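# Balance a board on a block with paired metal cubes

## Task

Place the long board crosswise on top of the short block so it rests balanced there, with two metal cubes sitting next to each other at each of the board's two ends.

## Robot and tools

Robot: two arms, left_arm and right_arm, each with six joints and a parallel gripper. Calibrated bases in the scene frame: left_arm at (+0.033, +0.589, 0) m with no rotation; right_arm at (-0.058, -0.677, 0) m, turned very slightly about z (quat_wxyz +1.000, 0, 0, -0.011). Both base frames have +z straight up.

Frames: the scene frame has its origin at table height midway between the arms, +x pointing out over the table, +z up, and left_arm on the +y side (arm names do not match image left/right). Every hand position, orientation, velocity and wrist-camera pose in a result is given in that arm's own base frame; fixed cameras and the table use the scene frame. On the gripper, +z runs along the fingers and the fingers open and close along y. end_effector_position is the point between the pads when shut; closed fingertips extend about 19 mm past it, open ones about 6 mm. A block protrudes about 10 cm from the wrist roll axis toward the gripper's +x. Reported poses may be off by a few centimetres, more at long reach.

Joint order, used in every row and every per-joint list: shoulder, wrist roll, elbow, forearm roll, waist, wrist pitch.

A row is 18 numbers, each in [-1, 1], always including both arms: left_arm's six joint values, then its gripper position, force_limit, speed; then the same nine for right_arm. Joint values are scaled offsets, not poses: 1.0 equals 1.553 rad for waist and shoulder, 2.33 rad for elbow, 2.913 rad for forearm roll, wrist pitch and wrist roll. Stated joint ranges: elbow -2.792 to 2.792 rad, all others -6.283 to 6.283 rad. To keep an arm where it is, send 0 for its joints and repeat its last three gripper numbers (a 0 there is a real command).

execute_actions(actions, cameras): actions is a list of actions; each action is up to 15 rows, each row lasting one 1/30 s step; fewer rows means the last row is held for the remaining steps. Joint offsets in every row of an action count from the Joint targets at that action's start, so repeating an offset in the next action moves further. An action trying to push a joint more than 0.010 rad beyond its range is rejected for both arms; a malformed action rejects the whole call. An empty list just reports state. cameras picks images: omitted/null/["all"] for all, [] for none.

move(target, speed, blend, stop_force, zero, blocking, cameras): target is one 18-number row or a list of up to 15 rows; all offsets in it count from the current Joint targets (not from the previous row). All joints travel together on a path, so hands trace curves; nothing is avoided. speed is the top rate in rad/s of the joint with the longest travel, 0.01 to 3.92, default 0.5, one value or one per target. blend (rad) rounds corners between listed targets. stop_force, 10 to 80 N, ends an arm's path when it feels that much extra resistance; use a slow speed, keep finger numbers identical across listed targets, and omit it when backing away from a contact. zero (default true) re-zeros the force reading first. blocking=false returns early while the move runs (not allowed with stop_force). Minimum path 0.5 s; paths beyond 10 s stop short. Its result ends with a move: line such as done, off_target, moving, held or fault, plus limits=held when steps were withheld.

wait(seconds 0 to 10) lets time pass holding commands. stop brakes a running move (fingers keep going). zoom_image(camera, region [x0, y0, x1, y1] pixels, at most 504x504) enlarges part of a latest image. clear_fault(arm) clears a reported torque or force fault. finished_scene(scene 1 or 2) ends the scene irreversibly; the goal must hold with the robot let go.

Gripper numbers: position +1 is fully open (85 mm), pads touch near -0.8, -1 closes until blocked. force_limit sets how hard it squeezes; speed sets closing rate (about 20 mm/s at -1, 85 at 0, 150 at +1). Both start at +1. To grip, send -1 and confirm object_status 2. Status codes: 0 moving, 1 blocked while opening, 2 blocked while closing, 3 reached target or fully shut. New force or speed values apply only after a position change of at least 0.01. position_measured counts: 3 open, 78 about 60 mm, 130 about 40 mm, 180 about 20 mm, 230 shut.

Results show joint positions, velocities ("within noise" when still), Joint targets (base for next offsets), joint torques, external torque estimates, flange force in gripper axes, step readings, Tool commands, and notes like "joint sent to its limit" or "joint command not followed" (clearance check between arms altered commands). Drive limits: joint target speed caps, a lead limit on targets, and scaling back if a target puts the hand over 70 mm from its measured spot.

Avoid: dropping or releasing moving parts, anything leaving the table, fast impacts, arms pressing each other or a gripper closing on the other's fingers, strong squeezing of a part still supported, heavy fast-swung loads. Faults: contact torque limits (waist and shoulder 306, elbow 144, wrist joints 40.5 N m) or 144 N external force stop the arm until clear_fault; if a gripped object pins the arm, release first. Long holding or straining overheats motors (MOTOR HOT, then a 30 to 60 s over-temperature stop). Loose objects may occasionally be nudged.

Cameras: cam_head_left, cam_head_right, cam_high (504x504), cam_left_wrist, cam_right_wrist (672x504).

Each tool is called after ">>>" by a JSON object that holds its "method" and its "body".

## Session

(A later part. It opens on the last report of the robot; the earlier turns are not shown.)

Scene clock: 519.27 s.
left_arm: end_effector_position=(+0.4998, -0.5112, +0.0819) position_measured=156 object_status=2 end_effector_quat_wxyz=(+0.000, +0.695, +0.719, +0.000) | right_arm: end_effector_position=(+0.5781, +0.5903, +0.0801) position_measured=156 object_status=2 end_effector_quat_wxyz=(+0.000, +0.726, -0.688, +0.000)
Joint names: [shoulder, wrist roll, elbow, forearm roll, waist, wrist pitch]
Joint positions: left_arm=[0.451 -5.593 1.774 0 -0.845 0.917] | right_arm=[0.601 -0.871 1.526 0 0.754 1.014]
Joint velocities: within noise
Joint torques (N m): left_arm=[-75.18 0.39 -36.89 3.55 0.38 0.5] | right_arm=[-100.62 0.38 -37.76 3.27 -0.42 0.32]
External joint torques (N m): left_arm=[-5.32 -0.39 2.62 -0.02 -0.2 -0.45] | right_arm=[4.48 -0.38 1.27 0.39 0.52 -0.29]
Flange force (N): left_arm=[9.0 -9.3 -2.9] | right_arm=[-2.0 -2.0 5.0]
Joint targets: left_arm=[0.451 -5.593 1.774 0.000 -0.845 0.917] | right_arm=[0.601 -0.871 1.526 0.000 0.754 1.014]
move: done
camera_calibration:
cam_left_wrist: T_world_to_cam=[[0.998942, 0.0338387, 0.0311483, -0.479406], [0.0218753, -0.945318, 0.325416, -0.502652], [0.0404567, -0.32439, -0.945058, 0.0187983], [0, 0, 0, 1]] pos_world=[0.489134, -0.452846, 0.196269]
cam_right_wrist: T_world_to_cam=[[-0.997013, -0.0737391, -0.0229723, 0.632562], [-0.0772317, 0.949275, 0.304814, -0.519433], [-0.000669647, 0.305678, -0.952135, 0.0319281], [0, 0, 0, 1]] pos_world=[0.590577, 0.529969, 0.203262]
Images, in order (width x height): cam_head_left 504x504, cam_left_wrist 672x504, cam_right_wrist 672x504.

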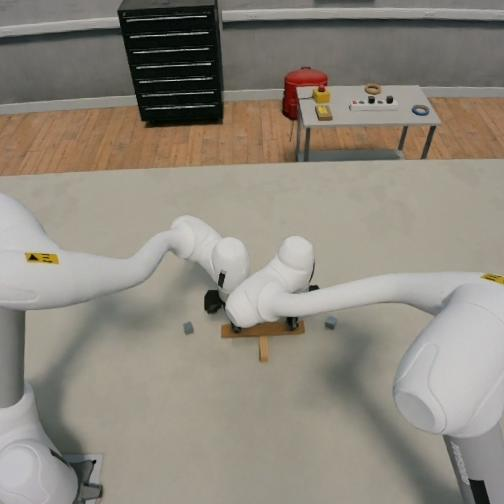

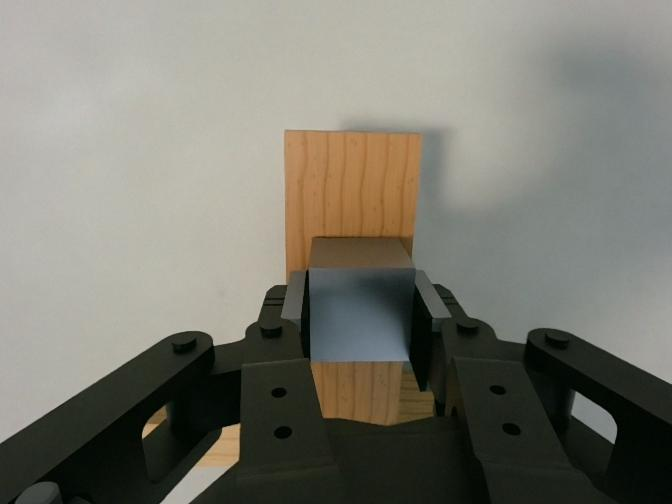

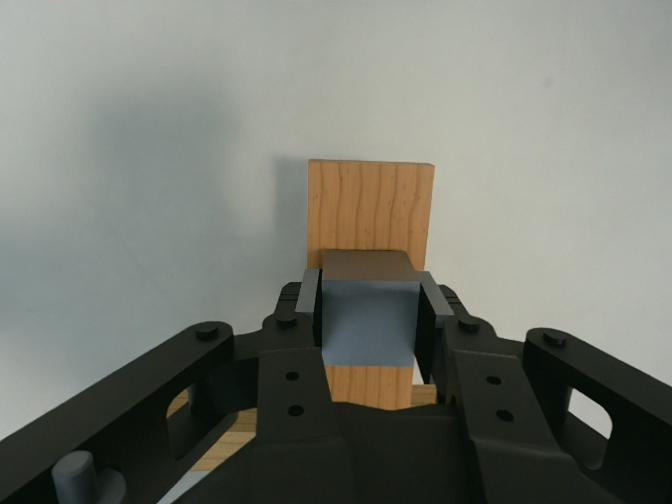

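>>> {"method": "move", "body": {"target": [0.0032,0,0.0014,0,0,-0.0028,-1,-0.8,-1,0.0028,0,0.0013,0,0,-0.0025,-1,-0.8,-1], "speed": 0.02, "cameras": ["cam_left_wrist","cam_right_wrist"]}}

>>> {"method": "zoom_image", "body": {"camera": "cam_left_wrist", "region": [270, 180, 430, 300]}}

>>> {"method": "zoom_image", "body": {"camera": "cam_right_wrist", "region": [290, 190, 450, 310]}}

Scene clock: 538.50 s.
left_arm: end_effector_position=(+0.4998, -0.5112, +0.0769) position_measured=156 object_status=2 end_effector_quat_wxyz=(+0.000, +0.695, +0.719, +0.000) | right_arm: end_effector_position=(+0.5781, +0.5903, +0.0752) position_measured=156 object_status=2 end_effector_quat_wxyz=(+0.000, +0.726, -0.688, +0.000)
Joint names: [shoulder, wrist roll, elbow, forearm roll, waist, wrist pitch]
Joint positions: left_arm=[0.456 -5.593 1.777 0 -0.845 0.909] | right_arm=[0.606 -0.871 1.529 0 0.754 1.007]
Joint velocities: within noise
Joint torques (N m): left_arm=[-40.15 0.27 -11.11 4.03 2.4 1.25] | right_arm=[-60.94 0.37 -13.88 3 -1.27 0.71]
External joint torques (N m): left_arm=[-40.5 -0.27 -22.86 -0.53 -2.29 -1.19] | right_arm=[-34.88 -0.37 -22.34 0.62 0.89 -0.67]
Flange force (N): left_arm=[1.8 -6.4 -53.4] | right_arm=[-3.8 -3.3 -42.7]
Joint targets: left_arm=[0.456 -5.593 1.777 0.000 -0.845 0.909] | right_arm=[0.606 -0.871 1.529 0.000 0.754 1.007]
move: done
camera_calibration:
cam_left_wrist: T_world_to_cam=[[0.998938, 0.0338707, 0.0312422, -0.479255], [0.0218699, -0.945276, 0.325537, -0.501059], [0.0405587, -0.324508, -0.945013, 0.0140558], [0, 0, 0, 1]] pos_world=[0.489133, -0.452846, 0.191369]
cam_right_wrist: T_world_to_cam=[[-0.997005, -0.0738293, -0.0230099, 0.632607], [-0.077329, 0.949239, 0.304903, -0.517966], [-0.000668918, 0.305769, -0.952105, 0.0271776], [0, 0, 0, 1]] pos_world=[0.590677, 0.530069, 0.198362]
Images, in order (width x height): cam_left_wrist 672x504, cam_right_wrist 672x504.

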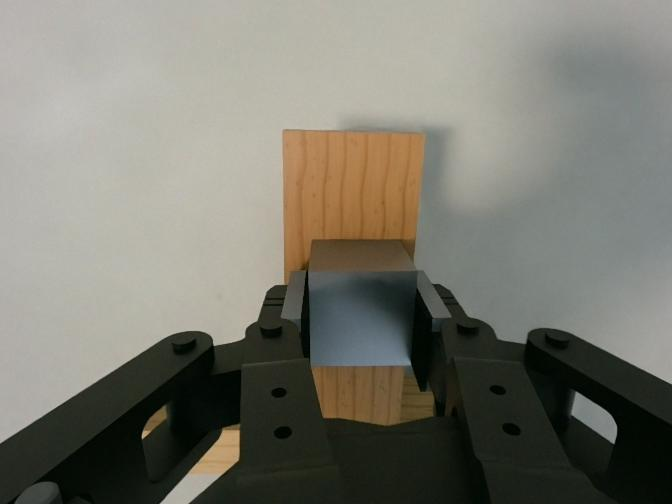

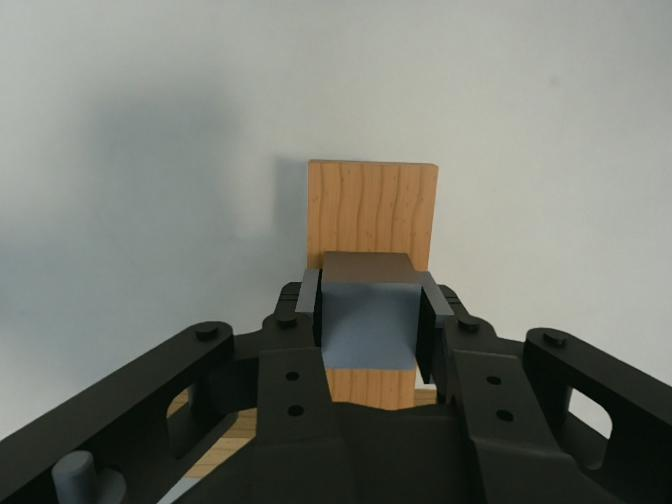

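Scaled by 3.150 from the camera's 672x504 image, which has a finer 960x720 frame.

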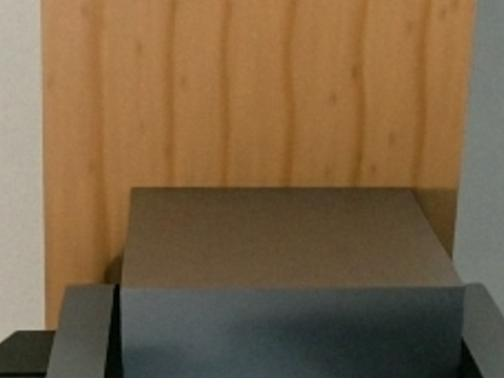

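Scaled by 3.150 from the camera's 672x504 image, which has a finer 960x720 frame.

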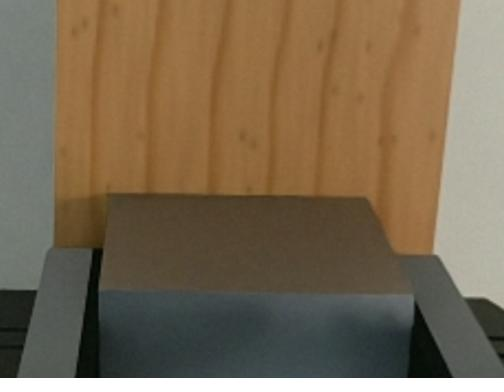

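>>> {"method": "move", "body": {"target": [-0.0006,0,-0.00025,0,0,0.0005,-1,-0.8,-1,-0.0005,0,-0.00025,0,0,0.0005,-1,-0.8,-1], "speed": 0.02, "cameras": []}}

Scene clock: 545.57 s.
left_arm: end_effector_position=(+0.4997, -0.5111, +0.0777) position_measured=156 object_status=2 end_effector_quat_wxyz=(+0.000, +0.695, +0.719, +0.000) | right_arm: end_effector_position=(+0.5781, +0.5902, +0.0759) position_measured=156 object_status=2 end_effector_quat_wxyz=(+0.000, +0.726, -0.688, +0.000)
Joint names: [shoulder, wrist roll, elbow, forearm roll, waist, wrist pitch]
Joint positions: left_arm=[0.456 -5.593 1.776 0 -0.845 0.91] | right_arm=[0.605 -0.871 1.528 0 0.754 1.009]
Joint velocities: within noise
Joint torques (N m): left_arm=[-69.18 0.36 -32.44 3.65 0.51 0.79] | right_arm=[-95.95 0.35 -34.11 3.26 0.11 0.52]
External joint torques (N m): left_arm=[-11.39 -0.36 -1.49 -0.16 -0.44 -0.73] | right_arm=[0.61 -0.35 -1.9 0.36 -0.03 -0.48]
Flange force (N): left_arm=[8.4 -9.1 -11.3] | right_arm=[-2.9 -3.9 0.1]
Joint targets: left_arm=[0.456 -5.593 1.776 0.000 -0.845 0.910] | right_arm=[0.605 -0.871 1.528 0.000 0.754 1.009]
move: done
No camera images: "cameras" was empty.

>>> {"method": "move", "body": {"target": [0,0,0,0,0,0,0.3,-0.8,-1,0,0,0,0,0,0,0.3,-0.8,-1], "cameras": ["cam_left_wrist","cam_right_wrist"]}}

Scene clock: 553.00 s.
left_arm: end_effector_position=(+0.4997, -0.5111, +0.0778) position_measured=91 object_status=0 end_effector_quat_wxyz=(+0.000, +0.695, +0.719, +0.000) | right_arm: end_effector_position=(+0.5781, +0.5903, +0.0760) position_measured=91 object_status=0 end_effector_quat_wxyz=(+0.000, +0.726, -0.688, +0.000)
Joint names: [shoulder, wrist roll, elbow, forearm roll, waist, wrist pitch]
Joint positions: left_arm=[0.456 -5.593 1.776 0 -0.845 0.91] | right_arm=[0.605 -0.871 1.528 0 0.754 1.009]
Joint velocities: within noise
Joint torques (N m): left_arm=[-74.89 0.33 -35.9 3.51 0.52 0.46] | right_arm=[-100.09 0.35 -37.06 3.25 -0.69 0.41]
External joint torques (N m): left_arm=[-5.72 -0.33 1.92 -0.01 -0.47 -0.4] | right_arm=[4.4 -0.35 0.95 0.37 0.41 -0.37]
Flange force (N): left_arm=[8.0 -8.8 -3.9] | right_arm=[-2.3 -2.4 4.9]
Joint targets: left_arm=[0.456 -5.593 1.776 0.000 -0.845 0.910] | right_arm=[0.605 -0.871 1.528 0.000 0.754 1.009]
move: done
camera_calibration:
cam_left_wrist: T_world_to_cam=[[0.998942, 0.0338365, 0.0311491, -0.479286], [0.021873, -0.945318, 0.325416, -0.501255], [0.0404567, -0.32439, -0.945058, 0.0150505], [0, 0, 0, 1]] pos_world=[0.489134, -0.452746, 0.192269]
cam_right_wrist: T_world_to_cam=[[-0.997013, -0.0737678, -0.0228688, 0.632463], [-0.0772274, 0.949302, 0.304731, -0.518184], [-0.000769962, 0.305587, -0.952164, 0.0281373], [0, 0, 0, 1]] pos_world=[0.590578, 0.52997, 0.199162]
Images, in order (width x height): cam_left_wrist 672x504, cam_right_wrist 672x504.

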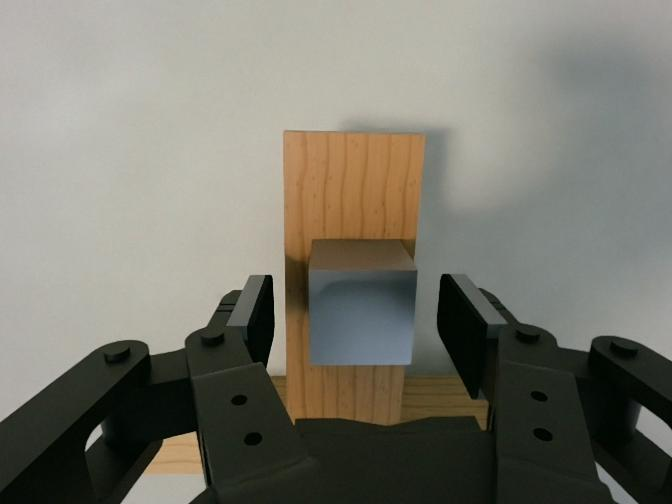

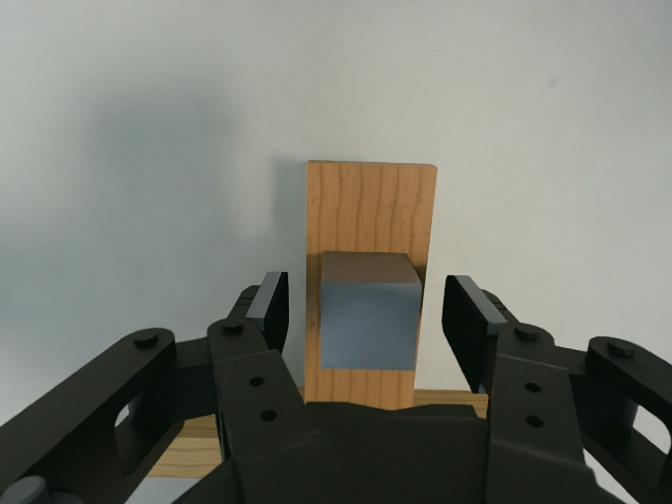

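>>> {"method": "move", "body": {"target": [[-0.0379,0,-0.0189,0,0,0.0352,0.3,-0.8,-1,-0.0325,0,-0.0192,0,0,0.0325,0.3,-0.8,-1],[-0.0831,0,0.0636,0,0.1400,-0.0067,0.45,-0.8,-0.5,-0.0726,0.1133,0.0601,0,-0.1146,-0.0095,0.45,-0.8,-0.5]], "speed": [0.06,0.2]}}

>>> {"method": "zoom_image", "body": {"camera": "cam_left_wrist", "region": [180, 100, 520, 440]}}

>>> {"method": "zoom_image", "body": {"camera": "cam_right_wrist", "region": [180, 100, 520, 440]}}

Scene clock: 583.73 s.
left_arm: end_effector_position=(+0.5331, -0.3440, +0.0999) position_measured=72 object_status=0 end_effector_quat_wxyz=(+0.000, +0.612, +0.791, +0.000) | right_arm: end_effector_position=(+0.6166, +0.4416, +0.0997) position_measured=72 object_status=0 end_effector_quat_wxyz=(+0.000, -0.530, +0.848, +0.000)
Joint names: [shoulder, wrist roll, elbow, forearm roll, waist, wrist pitch]
Joint positions: left_arm=[0.326 -5.593 1.924 0 -0.628 0.891] | right_arm=[0.492 -0.541 1.668 0 0.576 0.981]
Joint velocities: within noise
Joint torques (N m): left_arm=[-62.63 0.36 -35.64 3.44 0.84 0.45] | right_arm=[-89.2 0.37 -36.53 3.21 -0.24 0.36]
External joint torques (N m): left_arm=[-4.81 -0.36 2.15 0 -0.82 -0.4] | right_arm=[4.69 -0.37 1.07 0.37 -0.12 -0.31]
Flange force (N): left_arm=[6.8 -8.8 -2.9] | right_arm=[-2.9 -2.3 5.4]
Joint targets: left_arm=[0.326 -5.593 1.924 0.000 -0.628 0.891] | right_arm=[0.492 -0.541 1.668 0.000 0.576 0.981]
move: done
camera_calibration:
cam_left_wrist: T_world_to_cam=[[0.968092, 0.248612, 0.0314645, -0.428645], [0.225225, -0.918248, 0.325723, -0.450322], [0.109871, -0.308243, -0.944942, 0.0572552], [0, 0, 0, 1]] pos_world=[0.510101, -0.289292, 0.21427]
cam_right_wrist: T_world_to_cam=[[-0.906993, 0.420509, -0.0231385, 0.386681], [0.394147, 0.866922, 0.305114, -0.635658], [0.148362, 0.267616, -0.952035, 0.0209722], [0, 0, 0, 1]] pos_world=[0.598148, 0.382851, 0.222861]

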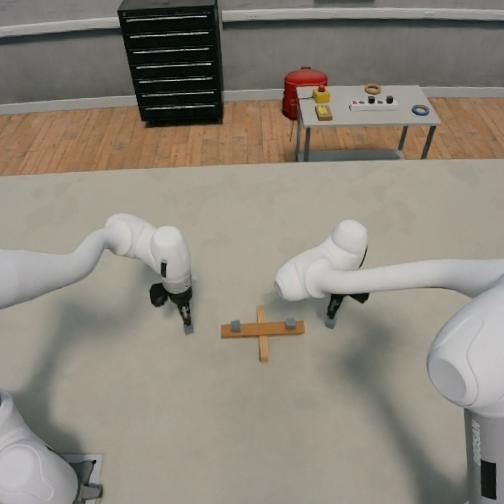

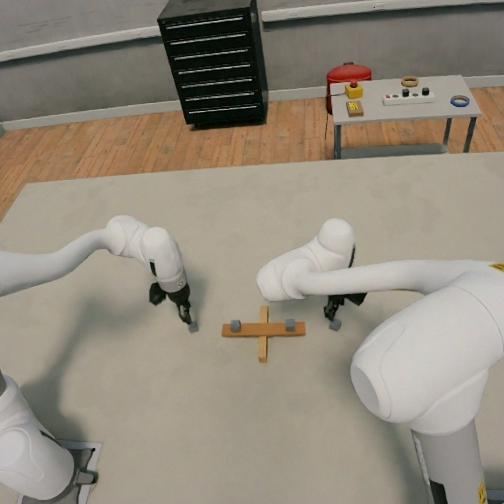

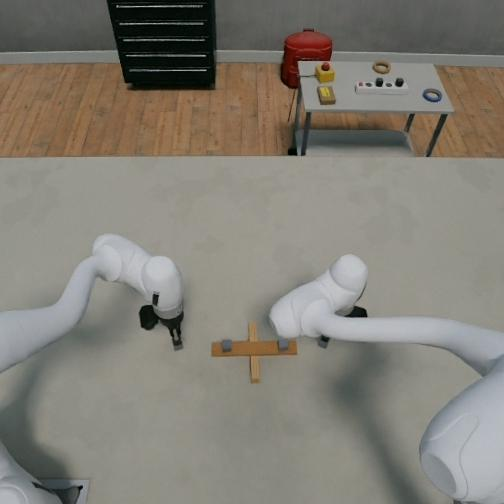

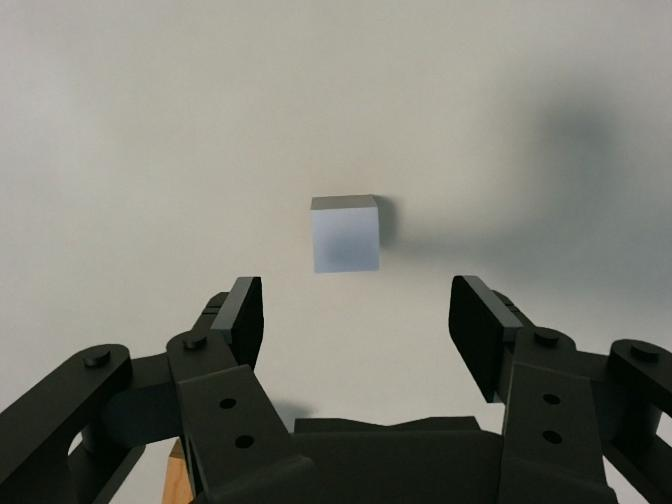

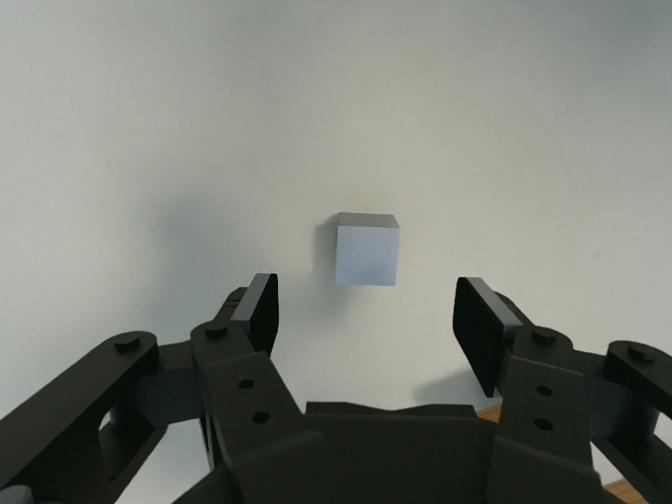

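Scaled by 1.482 from the camera's 672x504 image, which has a finer 960x720 frame.

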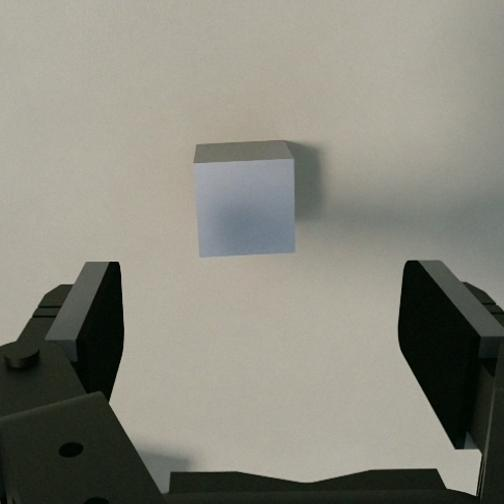

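Scaled by 1.482 from the camera's 672x504 image, which has a finer 960x720 frame.

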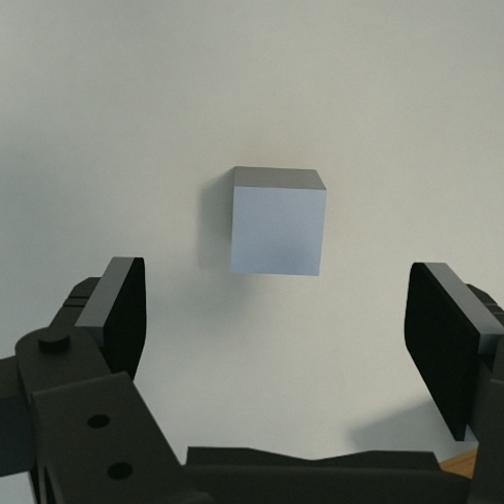

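>>> {"method": "move", "body": {"target": [[0.0549,-0.0172,0.0191,0,0,-0.0445,0.45,-0.8,-1,0.0463,0.0136,0.0188,0,0.0031,-0.0397,0.45,-0.8,-1],[0.0549,-0.0172,0.0191,0,0,-0.0445,-1,-0.8,-1,0.0463,0.0136,0.0188,0,0.0031,-0.0397,-1,-0.8,-1]], "speed": 0.08, "cameras": ["cam_left_wrist","cam_right_wrist"]}}

Scene clock: 609.67 s.
left_arm: end_effector_position=(+0.5332, -0.3441, +0.0275) position_measured=156 object_status=0 end_effector_quat_wxyz=(+0.000, +0.592, +0.806, +0.000) | right_arm: end_effector_position=(+0.6140, +0.4443, +0.0257) position_measured=156 object_status=0 end_effector_quat_wxyz=(+0.000, -0.515, +0.857, +0.000)
Joint names: [shoulder, wrist roll, elbow, forearm roll, waist, wrist pitch]
Joint positions: left_arm=[0.412 -5.643 1.969 0 -0.628 0.761] | right_arm=[0.564 -0.501 1.712 0 0.581 0.865]
Joint velocities: within noise
Joint torques (N m): left_arm=[-60.23 0.27 -28.5 3.16 0.19 0] | right_arm=[-86.68 0.31 -31.34 2.86 -0.34 -0.37]
External joint torques (N m): left_arm=[-11.93 -0.27 -1.32 -0.09 -0.11 0.04] | right_arm=[-2.48 -0.31 -1.37 0.44 0.1 0.43]
Flange force (N): left_arm=[8.7 -8.0 -15.9] | right_arm=[-0.2 -0.4 -3.9]
Joint targets: left_arm=[0.412 -5.643 1.969 0.000 -0.628 0.761] | right_arm=[0.564 -0.501 1.712 0.000 0.581 0.865]
move: done
camera_calibration:
cam_left_wrist: T_world_to_cam=[[0.954437, 0.296774, 0.0312415, -0.402595], [0.270998, -0.905822, 0.325648, -0.447009], [0.124943, -0.302344, -0.944975, -0.0171177], [0, 0, 0, 1]] pos_world=[0.507529, -0.290606, 0.141969]
cam_right_wrist: T_world_to_cam=[[-0.891806, 0.451832, -0.02302, 0.358348], [0.424124, 0.852662, 0.305099, -0.626446], [0.157482, 0.262326, -0.952042, -0.0531653], [0, 0, 0, 1]] pos_world=[0.59364, 0.38618, 0.148761]
Images, in order (width x height): cam_left_wrist 672x504, cam_right_wrist 672x504.

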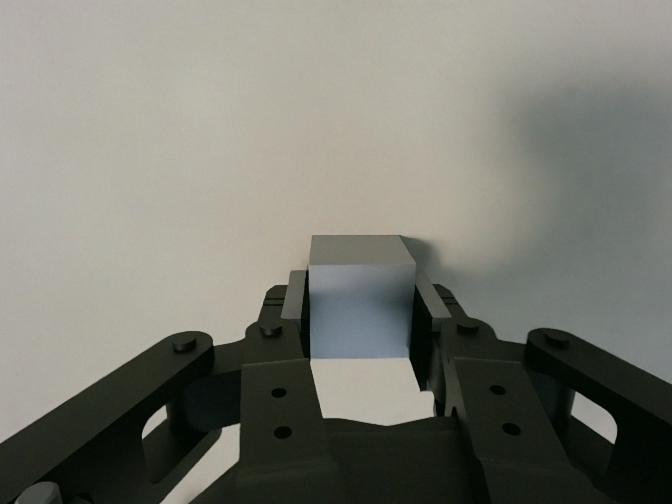

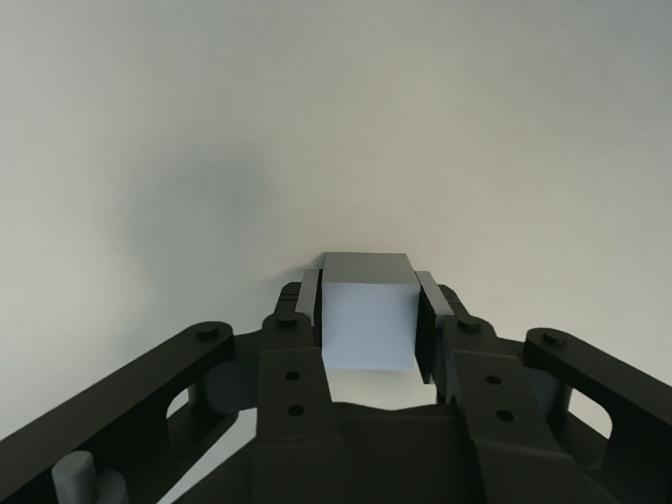

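>>> {"method": "move", "body": {"target": [[-0.0683,0,-0.0258,0,0,0.0569,-1,-0.8,-1,-0.0578,0,-0.0245,0,0,0.0506,-1,-0.8,-1],[-0.0175,0.0266,-0.0754,0,-0.1217,0.0695,-1,-0.8,-1,-0.0160,-0.1378,-0.0700,0,0.0918,0.0647,-1,-0.8,-1]], "speed": [0.1,0.15], "cameras": ["cam_left_wrist","cam_right_wrist","cam_head_left"]}}

>>> {"method": "zoom_image", "body": {"camera": "cam_left_wrist", "region": [250, 200, 490, 460]}}

>>> {"method": "zoom_image", "body": {"camera": "cam_right_wrist", "region": [250, 200, 490, 460]}}

>>> {"method": "zoom_image", "body": {"camera": "cam_head_left", "region": [200, 290, 340, 380]}}

Scene clock: 637.83 s.
left_arm: end_effector_position=(+0.4989, -0.4806, +0.1200) position_measured=156 object_status=2 end_effector_quat_wxyz=(+0.000, +0.694, +0.720, +0.000) | right_arm: end_effector_position=(+0.5799, +0.5581, +0.1197) position_measured=156 object_status=2 end_effector_quat_wxyz=(+0.000, +0.727, -0.687, +0.000)
Joint names: [shoulder, wrist roll, elbow, forearm roll, waist, wrist pitch]
Joint positions: left_arm=[0.384 -5.565 1.793 0 -0.817 0.963] | right_arm=[0.539 -0.903 1.549 0 0.724 1.054]
Joint velocities: within noise
Joint torques (N m): left_arm=[-70.31 0.29 -37.84 3.66 0.33 0.43] | right_arm=[-95.78 0.35 -38.55 3.3 -0.34 0.34]
External joint torques (N m): left_arm=[-4.84 -0.29 2.45 -0.01 -0.09 -0.38] | right_arm=[4.95 -0.35 1.55 0.41 0.33 -0.3]
Flange force (N): left_arm=[8.2 -8.7 -2.1] | right_arm=[-2.0 -2.4 5.6]
Joint targets: left_arm=[0.385 -5.565 1.793 0.000 -0.817 0.963] | right_arm=[0.539 -0.903 1.549 0.000 0.724 1.054]
move: done
camera_calibration:
cam_left_wrist: T_world_to_cam=[[0.998889, 0.0349593, 0.0316046, -0.480344], [0.0227636, -0.945108, 0.325964, -0.486514], [0.0412653, -0.324883, -0.944854, 0.0642461], [0, 0, 0, 1]] pos_world=[0.488234, -0.422143, 0.23447]
cam_right_wrist: T_world_to_cam=[[-0.996934, -0.0748791, -0.0226977, 0.633456], [-0.0782334, 0.949251, 0.304634, -0.500236], [-0.00126482, 0.305475, -0.952199, 0.0799153], [0, 0, 0, 1]] pos_world=[0.59248, 0.49787, 0.242862]
Images, in order (width x height): cam_head_left 504x504, cam_left_wrist 672x504, cam_right_wrist 672x504.

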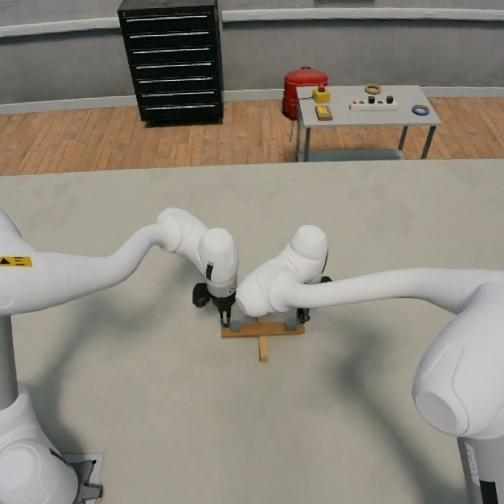

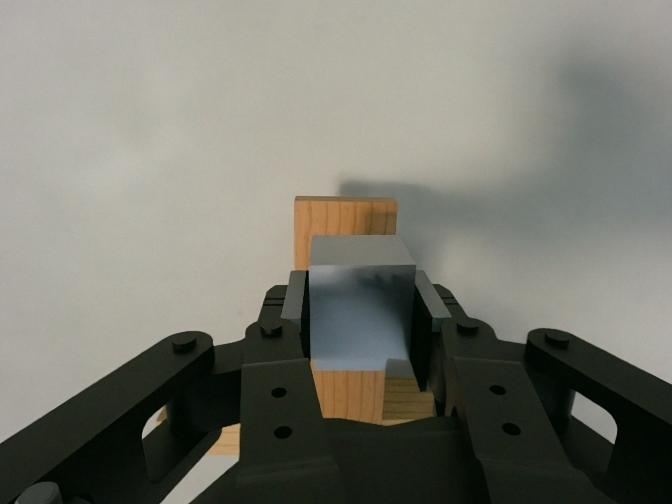

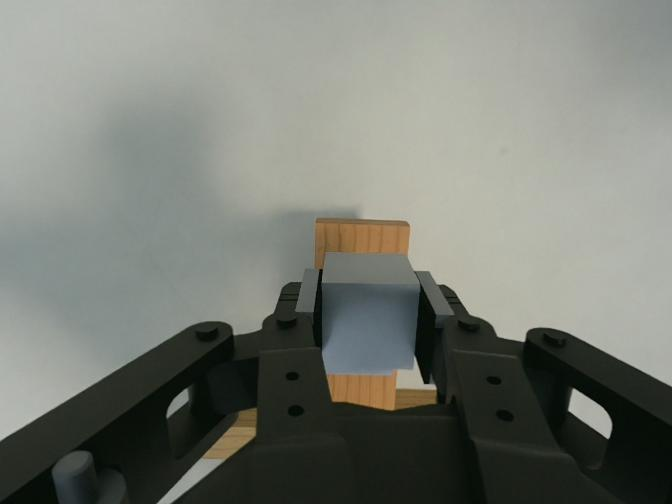

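Scaled by 1.938 from the camera's 672x504 image, which has a finer 960x720 frame.

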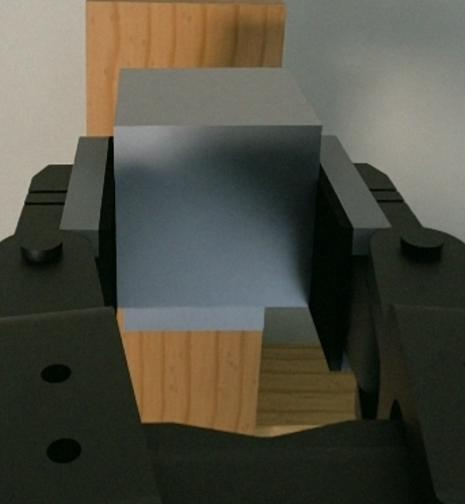

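Scaled by 1.938 from the camera's 672x504 image, which has a finer 960x720 frame.

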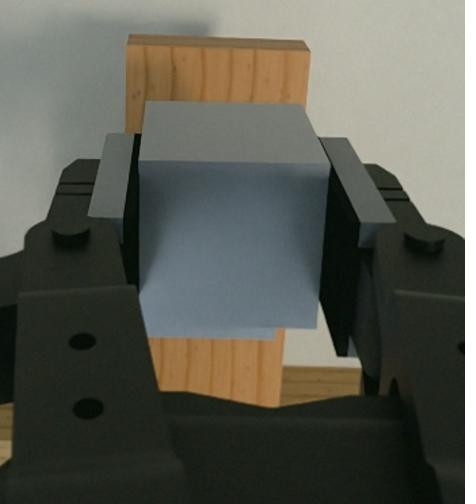

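Scaled by 3.600 from the camera's 504x504 image, which has a finer 720x720 frame.

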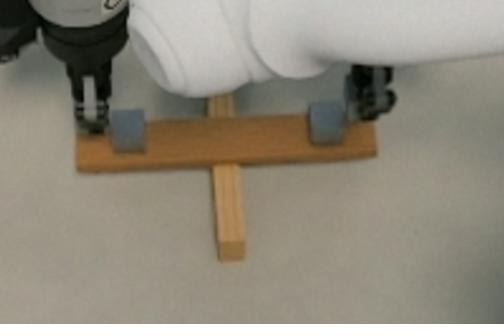

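>>> {"method": "move", "body": {"target": [0.0239,0,0.0113,0,0,-0.0218,-1,-0.8,-1,0.0212,0,0.0114,0,0,-0.0204,-1,-0.8,-1], "speed": 0.04, "cameras": ["cam_left_wrist","cam_right_wrist","cam_head_left","cam_head_right"]}}

>>> {"method": "zoom_image", "body": {"camera": "cam_left_wrist", "region": [250, 200, 490, 460]}}

>>> {"method": "zoom_image", "body": {"camera": "cam_right_wrist", "region": [250, 200, 490, 460]}}

>>> {"method": "zoom_image", "body": {"camera": "cam_head_left", "region": [210, 300, 320, 370]}}

>>> {"method": "zoom_image", "body": {"camera": "cam_head_right", "region": [210, 300, 320, 370]}}

Scene clock: 666.53 s.
left_arm: end_effector_position=(+0.4989, -0.4806, +0.0825) position_measured=156 object_status=2 end_effector_quat_wxyz=(+0.000, +0.694, +0.720, +0.000) | right_arm: end_effector_position=(+0.5799, +0.5582, +0.0805) position_measured=156 object_status=2 end_effector_quat_wxyz=(+0.000, +0.727, -0.687, +0.000)
Joint names: [shoulder, wrist roll, elbow, forearm roll, waist, wrist pitch]
Joint positions: left_arm=[0.422 -5.565 1.82 0 -0.817 0.9] | right_arm=[0.572 -0.903 1.576 0 0.724 0.994]
Joint velocities: within noise
Joint torques (N m): left_arm=[-71.99 0.3 -36.08 3.48 0.54 0.42] | right_arm=[-97.03 0.42 -36.9 3.17 -0.1 0.42]
External joint torques (N m): left_arm=[-5.09 -0.3 2.32 0.01 -0.66 -0.36] | right_arm=[4.47 -0.42 1.17 0.43 0.42 -0.38]
Flange force (N): left_arm=[7.5 -9.2 -3.2] | right_arm=[-1.9 -2.3 5.2]
Joint targets: left_arm=[0.422 -5.565 1.820 0.000 -0.817 0.900] | right_arm=[0.572 -0.903 1.576 0.000 0.724 0.994]
move: done
camera_calibration:
cam_left_wrist: T_world_to_cam=[[0.998891, 0.0348646, 0.0316363, -0.479203], [0.0226638, -0.945111, 0.325962, -0.474337], [0.0412643, -0.324883, -0.944854, 0.0287818], [0, 0, 0, 1]] pos_world=[0.488234, -0.422243, 0.19697]
cam_right_wrist: T_world_to_cam=[[-0.996934, -0.0749131, -0.0225958, 0.63257], [-0.0782348, 0.949278, 0.304551, -0.488385], [-0.00136513, 0.305385, -0.952228, 0.0426689], [0, 0, 0, 1]] pos_world=[0.59248, 0.49797, 0.203662]
Images, in order (width x height): cam_head_left 504x504, cam_head_right 504x504, cam_left_wrist 672x504, cam_right_wrist 672x504.

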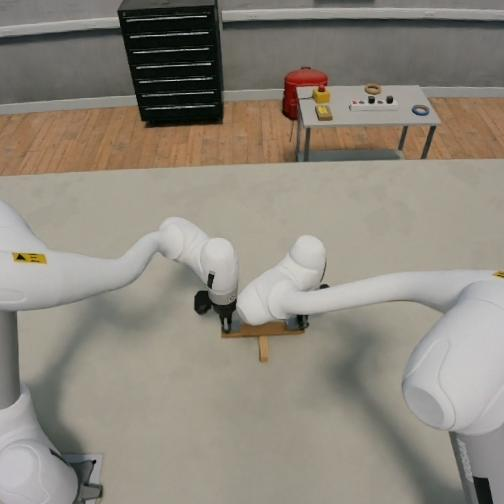

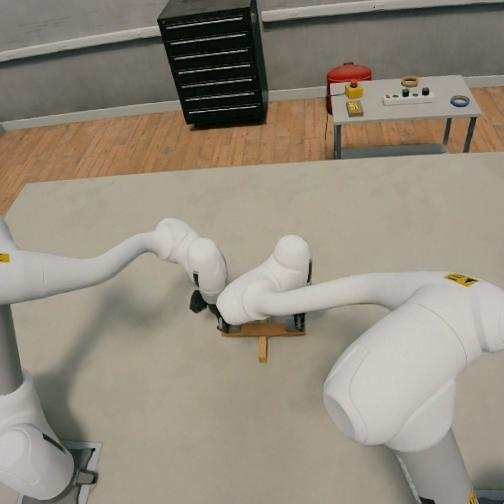

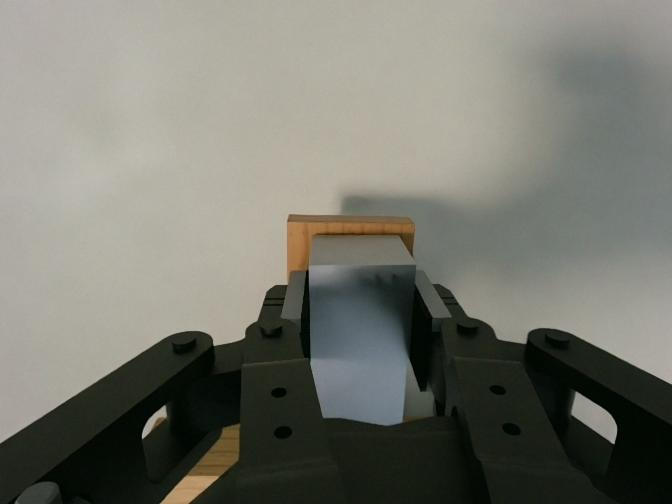

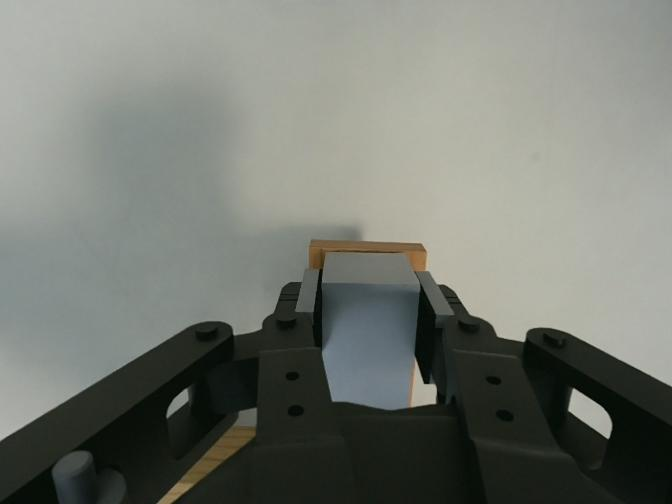

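Scaled by 1.938 from the camera's 672x504 image, which has a finer 960x720 frame.

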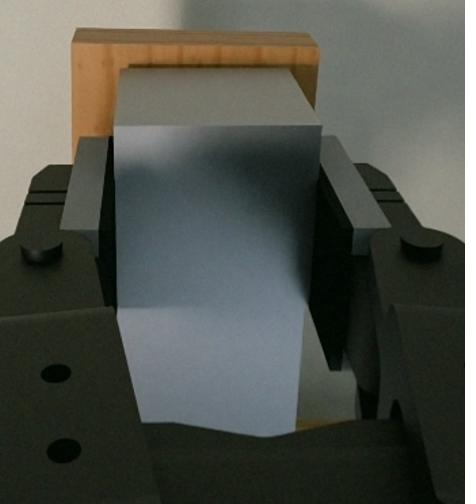

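Scaled by 1.938 from the camera's 672x504 image, which has a finer 960x720 frame.

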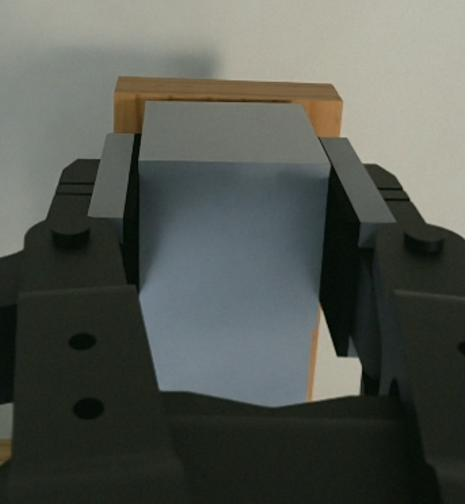

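Scaled by 4.582 from the camera's 504x504 image, which has a finer 720x720 frame.

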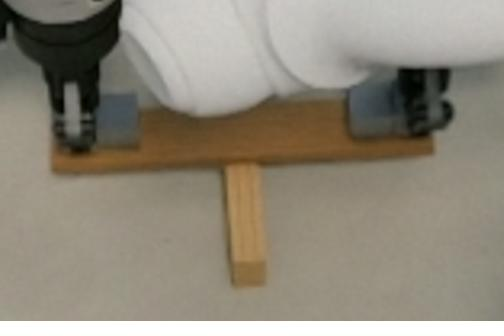

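Scaled by 4.582 from the camera's 504x504 image, which has a finer 720x720 frame.

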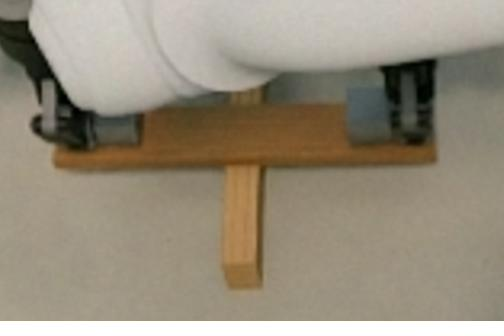

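>>> {"method": "move", "body": {"target": [0.0030,0,0.0013,0,0,-0.0026,-1,-0.8,-1,0.0025,0,0.0012,0,0,-0.0022,-1,-0.8,-1], "speed": 0.015, "cameras": ["cam_left_wrist","cam_right_wrist"]}}

Scene clock: 680.03 s.
left_arm: end_effector_position=(+0.4989, -0.4807, +0.0781) position_measured=156 object_status=2 end_effector_quat_wxyz=(+0.000, +0.694, +0.720, +0.000) | right_arm: end_effector_position=(+0.5799, +0.5581, +0.0762) position_measured=156 object_status=2 end_effector_quat_wxyz=(+0.000, +0.727, -0.687, +0.000)
Joint names: [shoulder, wrist roll, elbow, forearm roll, waist, wrist pitch]
Joint positions: left_arm=[0.426 -5.565 1.822 0 -0.817 0.892] | right_arm=[0.576 -0.903 1.578 0 0.724 0.988]
Joint velocities: within noise
Joint torques (N m): left_arm=[-39.98 0.32 -13.14 4.12 2.53 0.94] | right_arm=[-60.56 0.37 -16.1 3.19 -0.21 0.2]
External joint torques (N m): left_arm=[-37.48 -0.32 -20.48 -0.65 -2.38 -0.89] | right_arm=[-33.05 -0.37 -19.81 0.43 0.83 -0.17]
Flange force (N): left_arm=[2.5 -7.8 -50.7] | right_arm=[-1.3 -0.6 -41.2]
Joint targets: left_arm=[0.426 -5.565 1.823 0.000 -0.817 0.892] | right_arm=[0.576 -0.903 1.578 0.000 0.724 0.988]
move: done
camera_calibration:
cam_left_wrist: T_world_to_cam=[[0.998887, 0.0349049, 0.0317273, -0.479058], [0.022667, -0.945069, 0.326083, -0.472877], [0.0413664, -0.325001, -0.944808, 0.0244218], [0, 0, 0, 1]] pos_world=[0.488234, -0.422243, 0.192471]
cam_right_wrist: T_world_to_cam=[[-0.996934, -0.0749131, -0.0225958, 0.632465], [-0.0782348, 0.949278, 0.304551, -0.486981], [-0.00136513, 0.305385, -0.952228, 0.0386049], [0, 0, 0, 1]] pos_world=[0.59248, 0.49787, 0.199362]
Images, in order (width x height): cam_left_wrist 672x504, cam_right_wrist 672x504.

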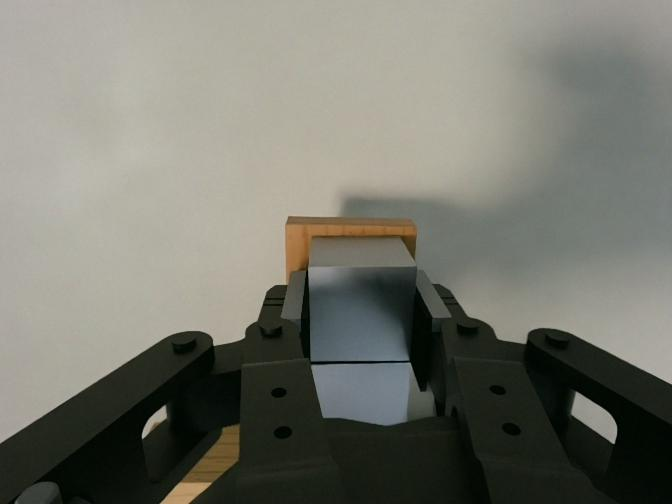

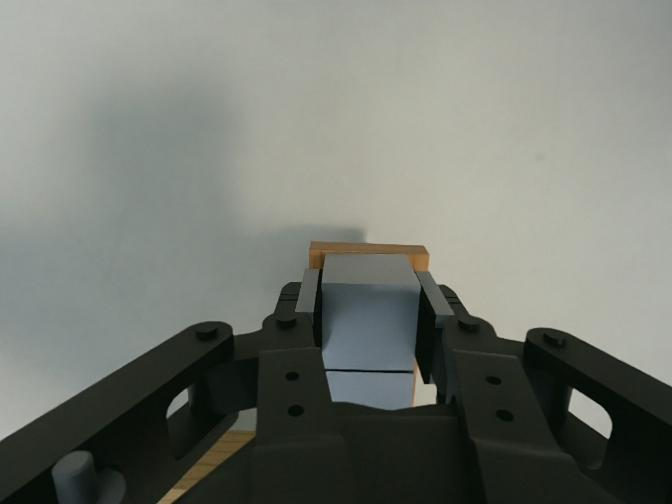

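>>> {"method": "move", "body": {"target": [-0.0006,0,-0.00025,0,0,0.0005,-1,-0.8,-1,-0.0005,0,-0.00025,0,0,0.0005,-1,-0.8,-1], "speed": 0.02, "cameras": ["cam_right_wrist"]}}

>>> {"method": "zoom_image", "body": {"camera": "cam_right_wrist", "region": [290, 220, 450, 400]}}

Scene clock: 687.37 s.
left_arm: end_effector_position=(+0.4989, -0.4806, +0.0788) position_measured=156 object_status=2 end_effector_quat_wxyz=(+0.000, +0.694, +0.720, +0.000) | right_arm: end_effector_position=(+0.5797, +0.5580, +0.0768) position_measured=156 object_status=2 end_effector_quat_wxyz=(+0.000, +0.727, -0.687, +0.000)
Joint names: [shoulder, wrist roll, elbow, forearm roll, waist, wrist pitch]
Joint positions: left_arm=[0.425 -5.565 1.822 0 -0.817 0.894] | right_arm=[0.575 -0.903 1.578 0 0.724 0.989]
Joint velocities: within noise
Joint torques (N m): left_arm=[-67.2 0.31 -32.88 3.59 0.59 0.61] | right_arm=[-93.21 0.23 -34.25 3.24 -0.51 0.47]
External joint torques (N m): left_arm=[-10.04 -0.31 -0.64 -0.13 -0.63 -0.55] | right_arm=[0.78 -0.23 -1.25 0.32 0.45 -0.42]
Flange force (N): left_arm=[7.8 -9.5 -10.0] | right_arm=[-2.5 -2.5 0.6]
Joint targets: left_arm=[0.425 -5.565 1.822 0.000 -0.817 0.894] | right_arm=[0.575 -0.903 1.578 0.000 0.724 0.989]
move: done
camera_calibration:
cam_right_wrist: T_world_to_cam=[[-0.996941, -0.0749489, -0.0221621, 0.632319], [-0.0781369, 0.949372, 0.304282, -0.487254], [-0.00176553, 0.305083, -0.952324, 0.0396781], [0, 0, 0, 1]] pos_world=[0.592382, 0.497872, 0.200063]
Images, in order (width x height): cam_right_wrist 672x504.

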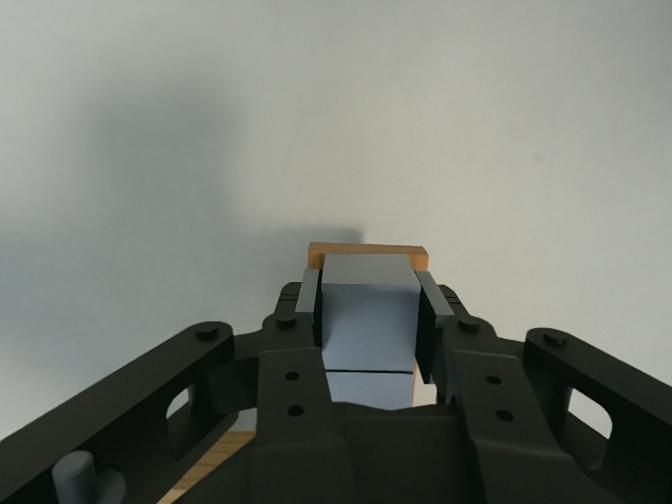

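Scaled by 2.800 from the camera's 672x504 image, which has a finer 960x720 frame.

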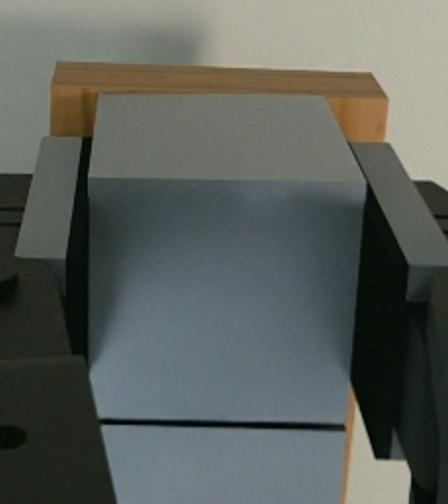

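>>> {"method": "move", "body": {"target": [0,0,0,0,0,0,0.3,-0.8,-1,0,0,0,0,0,0,0.3,-0.8,-1], "cameras": ["cam_left_wrist","cam_right_wrist"]}}

Scene clock: 693.87 s.
left_arm: end_effector_position=(+0.4989, -0.4806, +0.0789) position_measured=91 object_status=0 end_effector_quat_wxyz=(+0.000, +0.694, +0.720, +0.000) | right_arm: end_effector_position=(+0.5798, +0.5581, +0.0770) position_measured=91 object_status=0 end_effector_quat_wxyz=(+0.000, +0.727, -0.687, +0.000)
Joint names: [shoulder, wrist roll, elbow, forearm roll, waist, wrist pitch]
Joint positions: left_arm=[0.425 -5.565 1.822 0 -0.817 0.894] | right_arm=[0.575 -0.903 1.578 0 0.724 0.989]
Joint velocities: within noise
Joint torques (N m): left_arm=[-71.3 0.34 -35.63 3.52 0.42 0.43] | right_arm=[-96.8 0.43 -36.66 3.21 -0.73 0.42]
External joint torques (N m): left_arm=[-6.04 -0.34 2.01 -0.05 -0.37 -0.38] | right_arm=[4.72 -0.43 1.19 0.34 0.35 -0.38]
Flange force (N): left_arm=[8.2 -9.3 -4.4] | right_arm=[-2.0 -2.5 5.5]
Joint targets: left_arm=[0.425 -5.565 1.822 0.000 -0.817 0.894] | right_arm=[0.575 -0.903 1.578 0.000 0.724 0.989]
move: done
camera_calibration:
cam_left_wrist: T_world_to_cam=[[0.998889, 0.0349598, 0.031608, -0.478939], [0.0227669, -0.945139, 0.325875, -0.473174], [0.0412664, -0.324793, -0.944884, 0.0253329], [0, 0, 0, 1]] pos_world=[0.488134, -0.422243, 0.19327]
cam_right_wrist: T_world_to_cam=[[-0.996942, -0.074883, -0.0223584, 0.632427], [-0.0781339, 0.949348, 0.304357, -0.487281], [-0.00156523, 0.305173, -0.952296, 0.0396039], [0, 0, 0, 1]] pos_world=[0.592481, 0.497872, 0.200162]
Images, in order (width x height): cam_left_wrist 672x504, cam_right_wrist 672x504.

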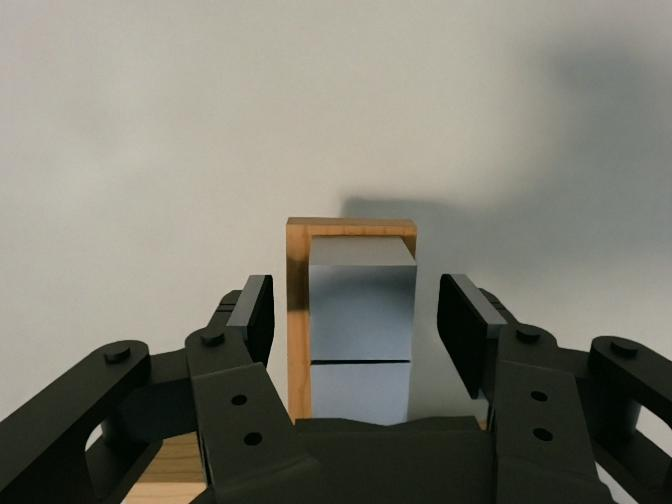

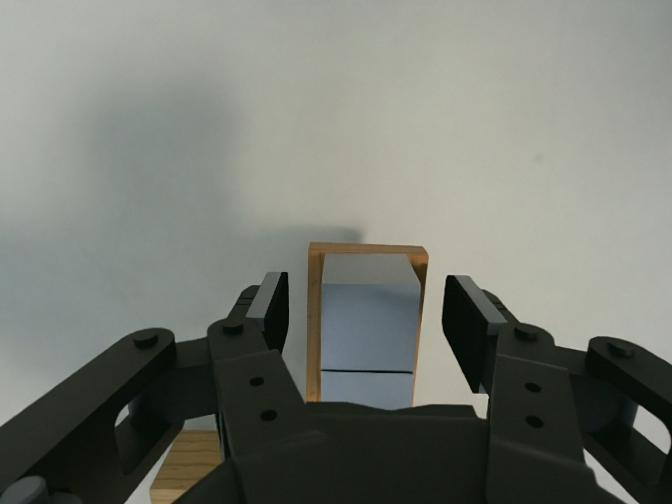

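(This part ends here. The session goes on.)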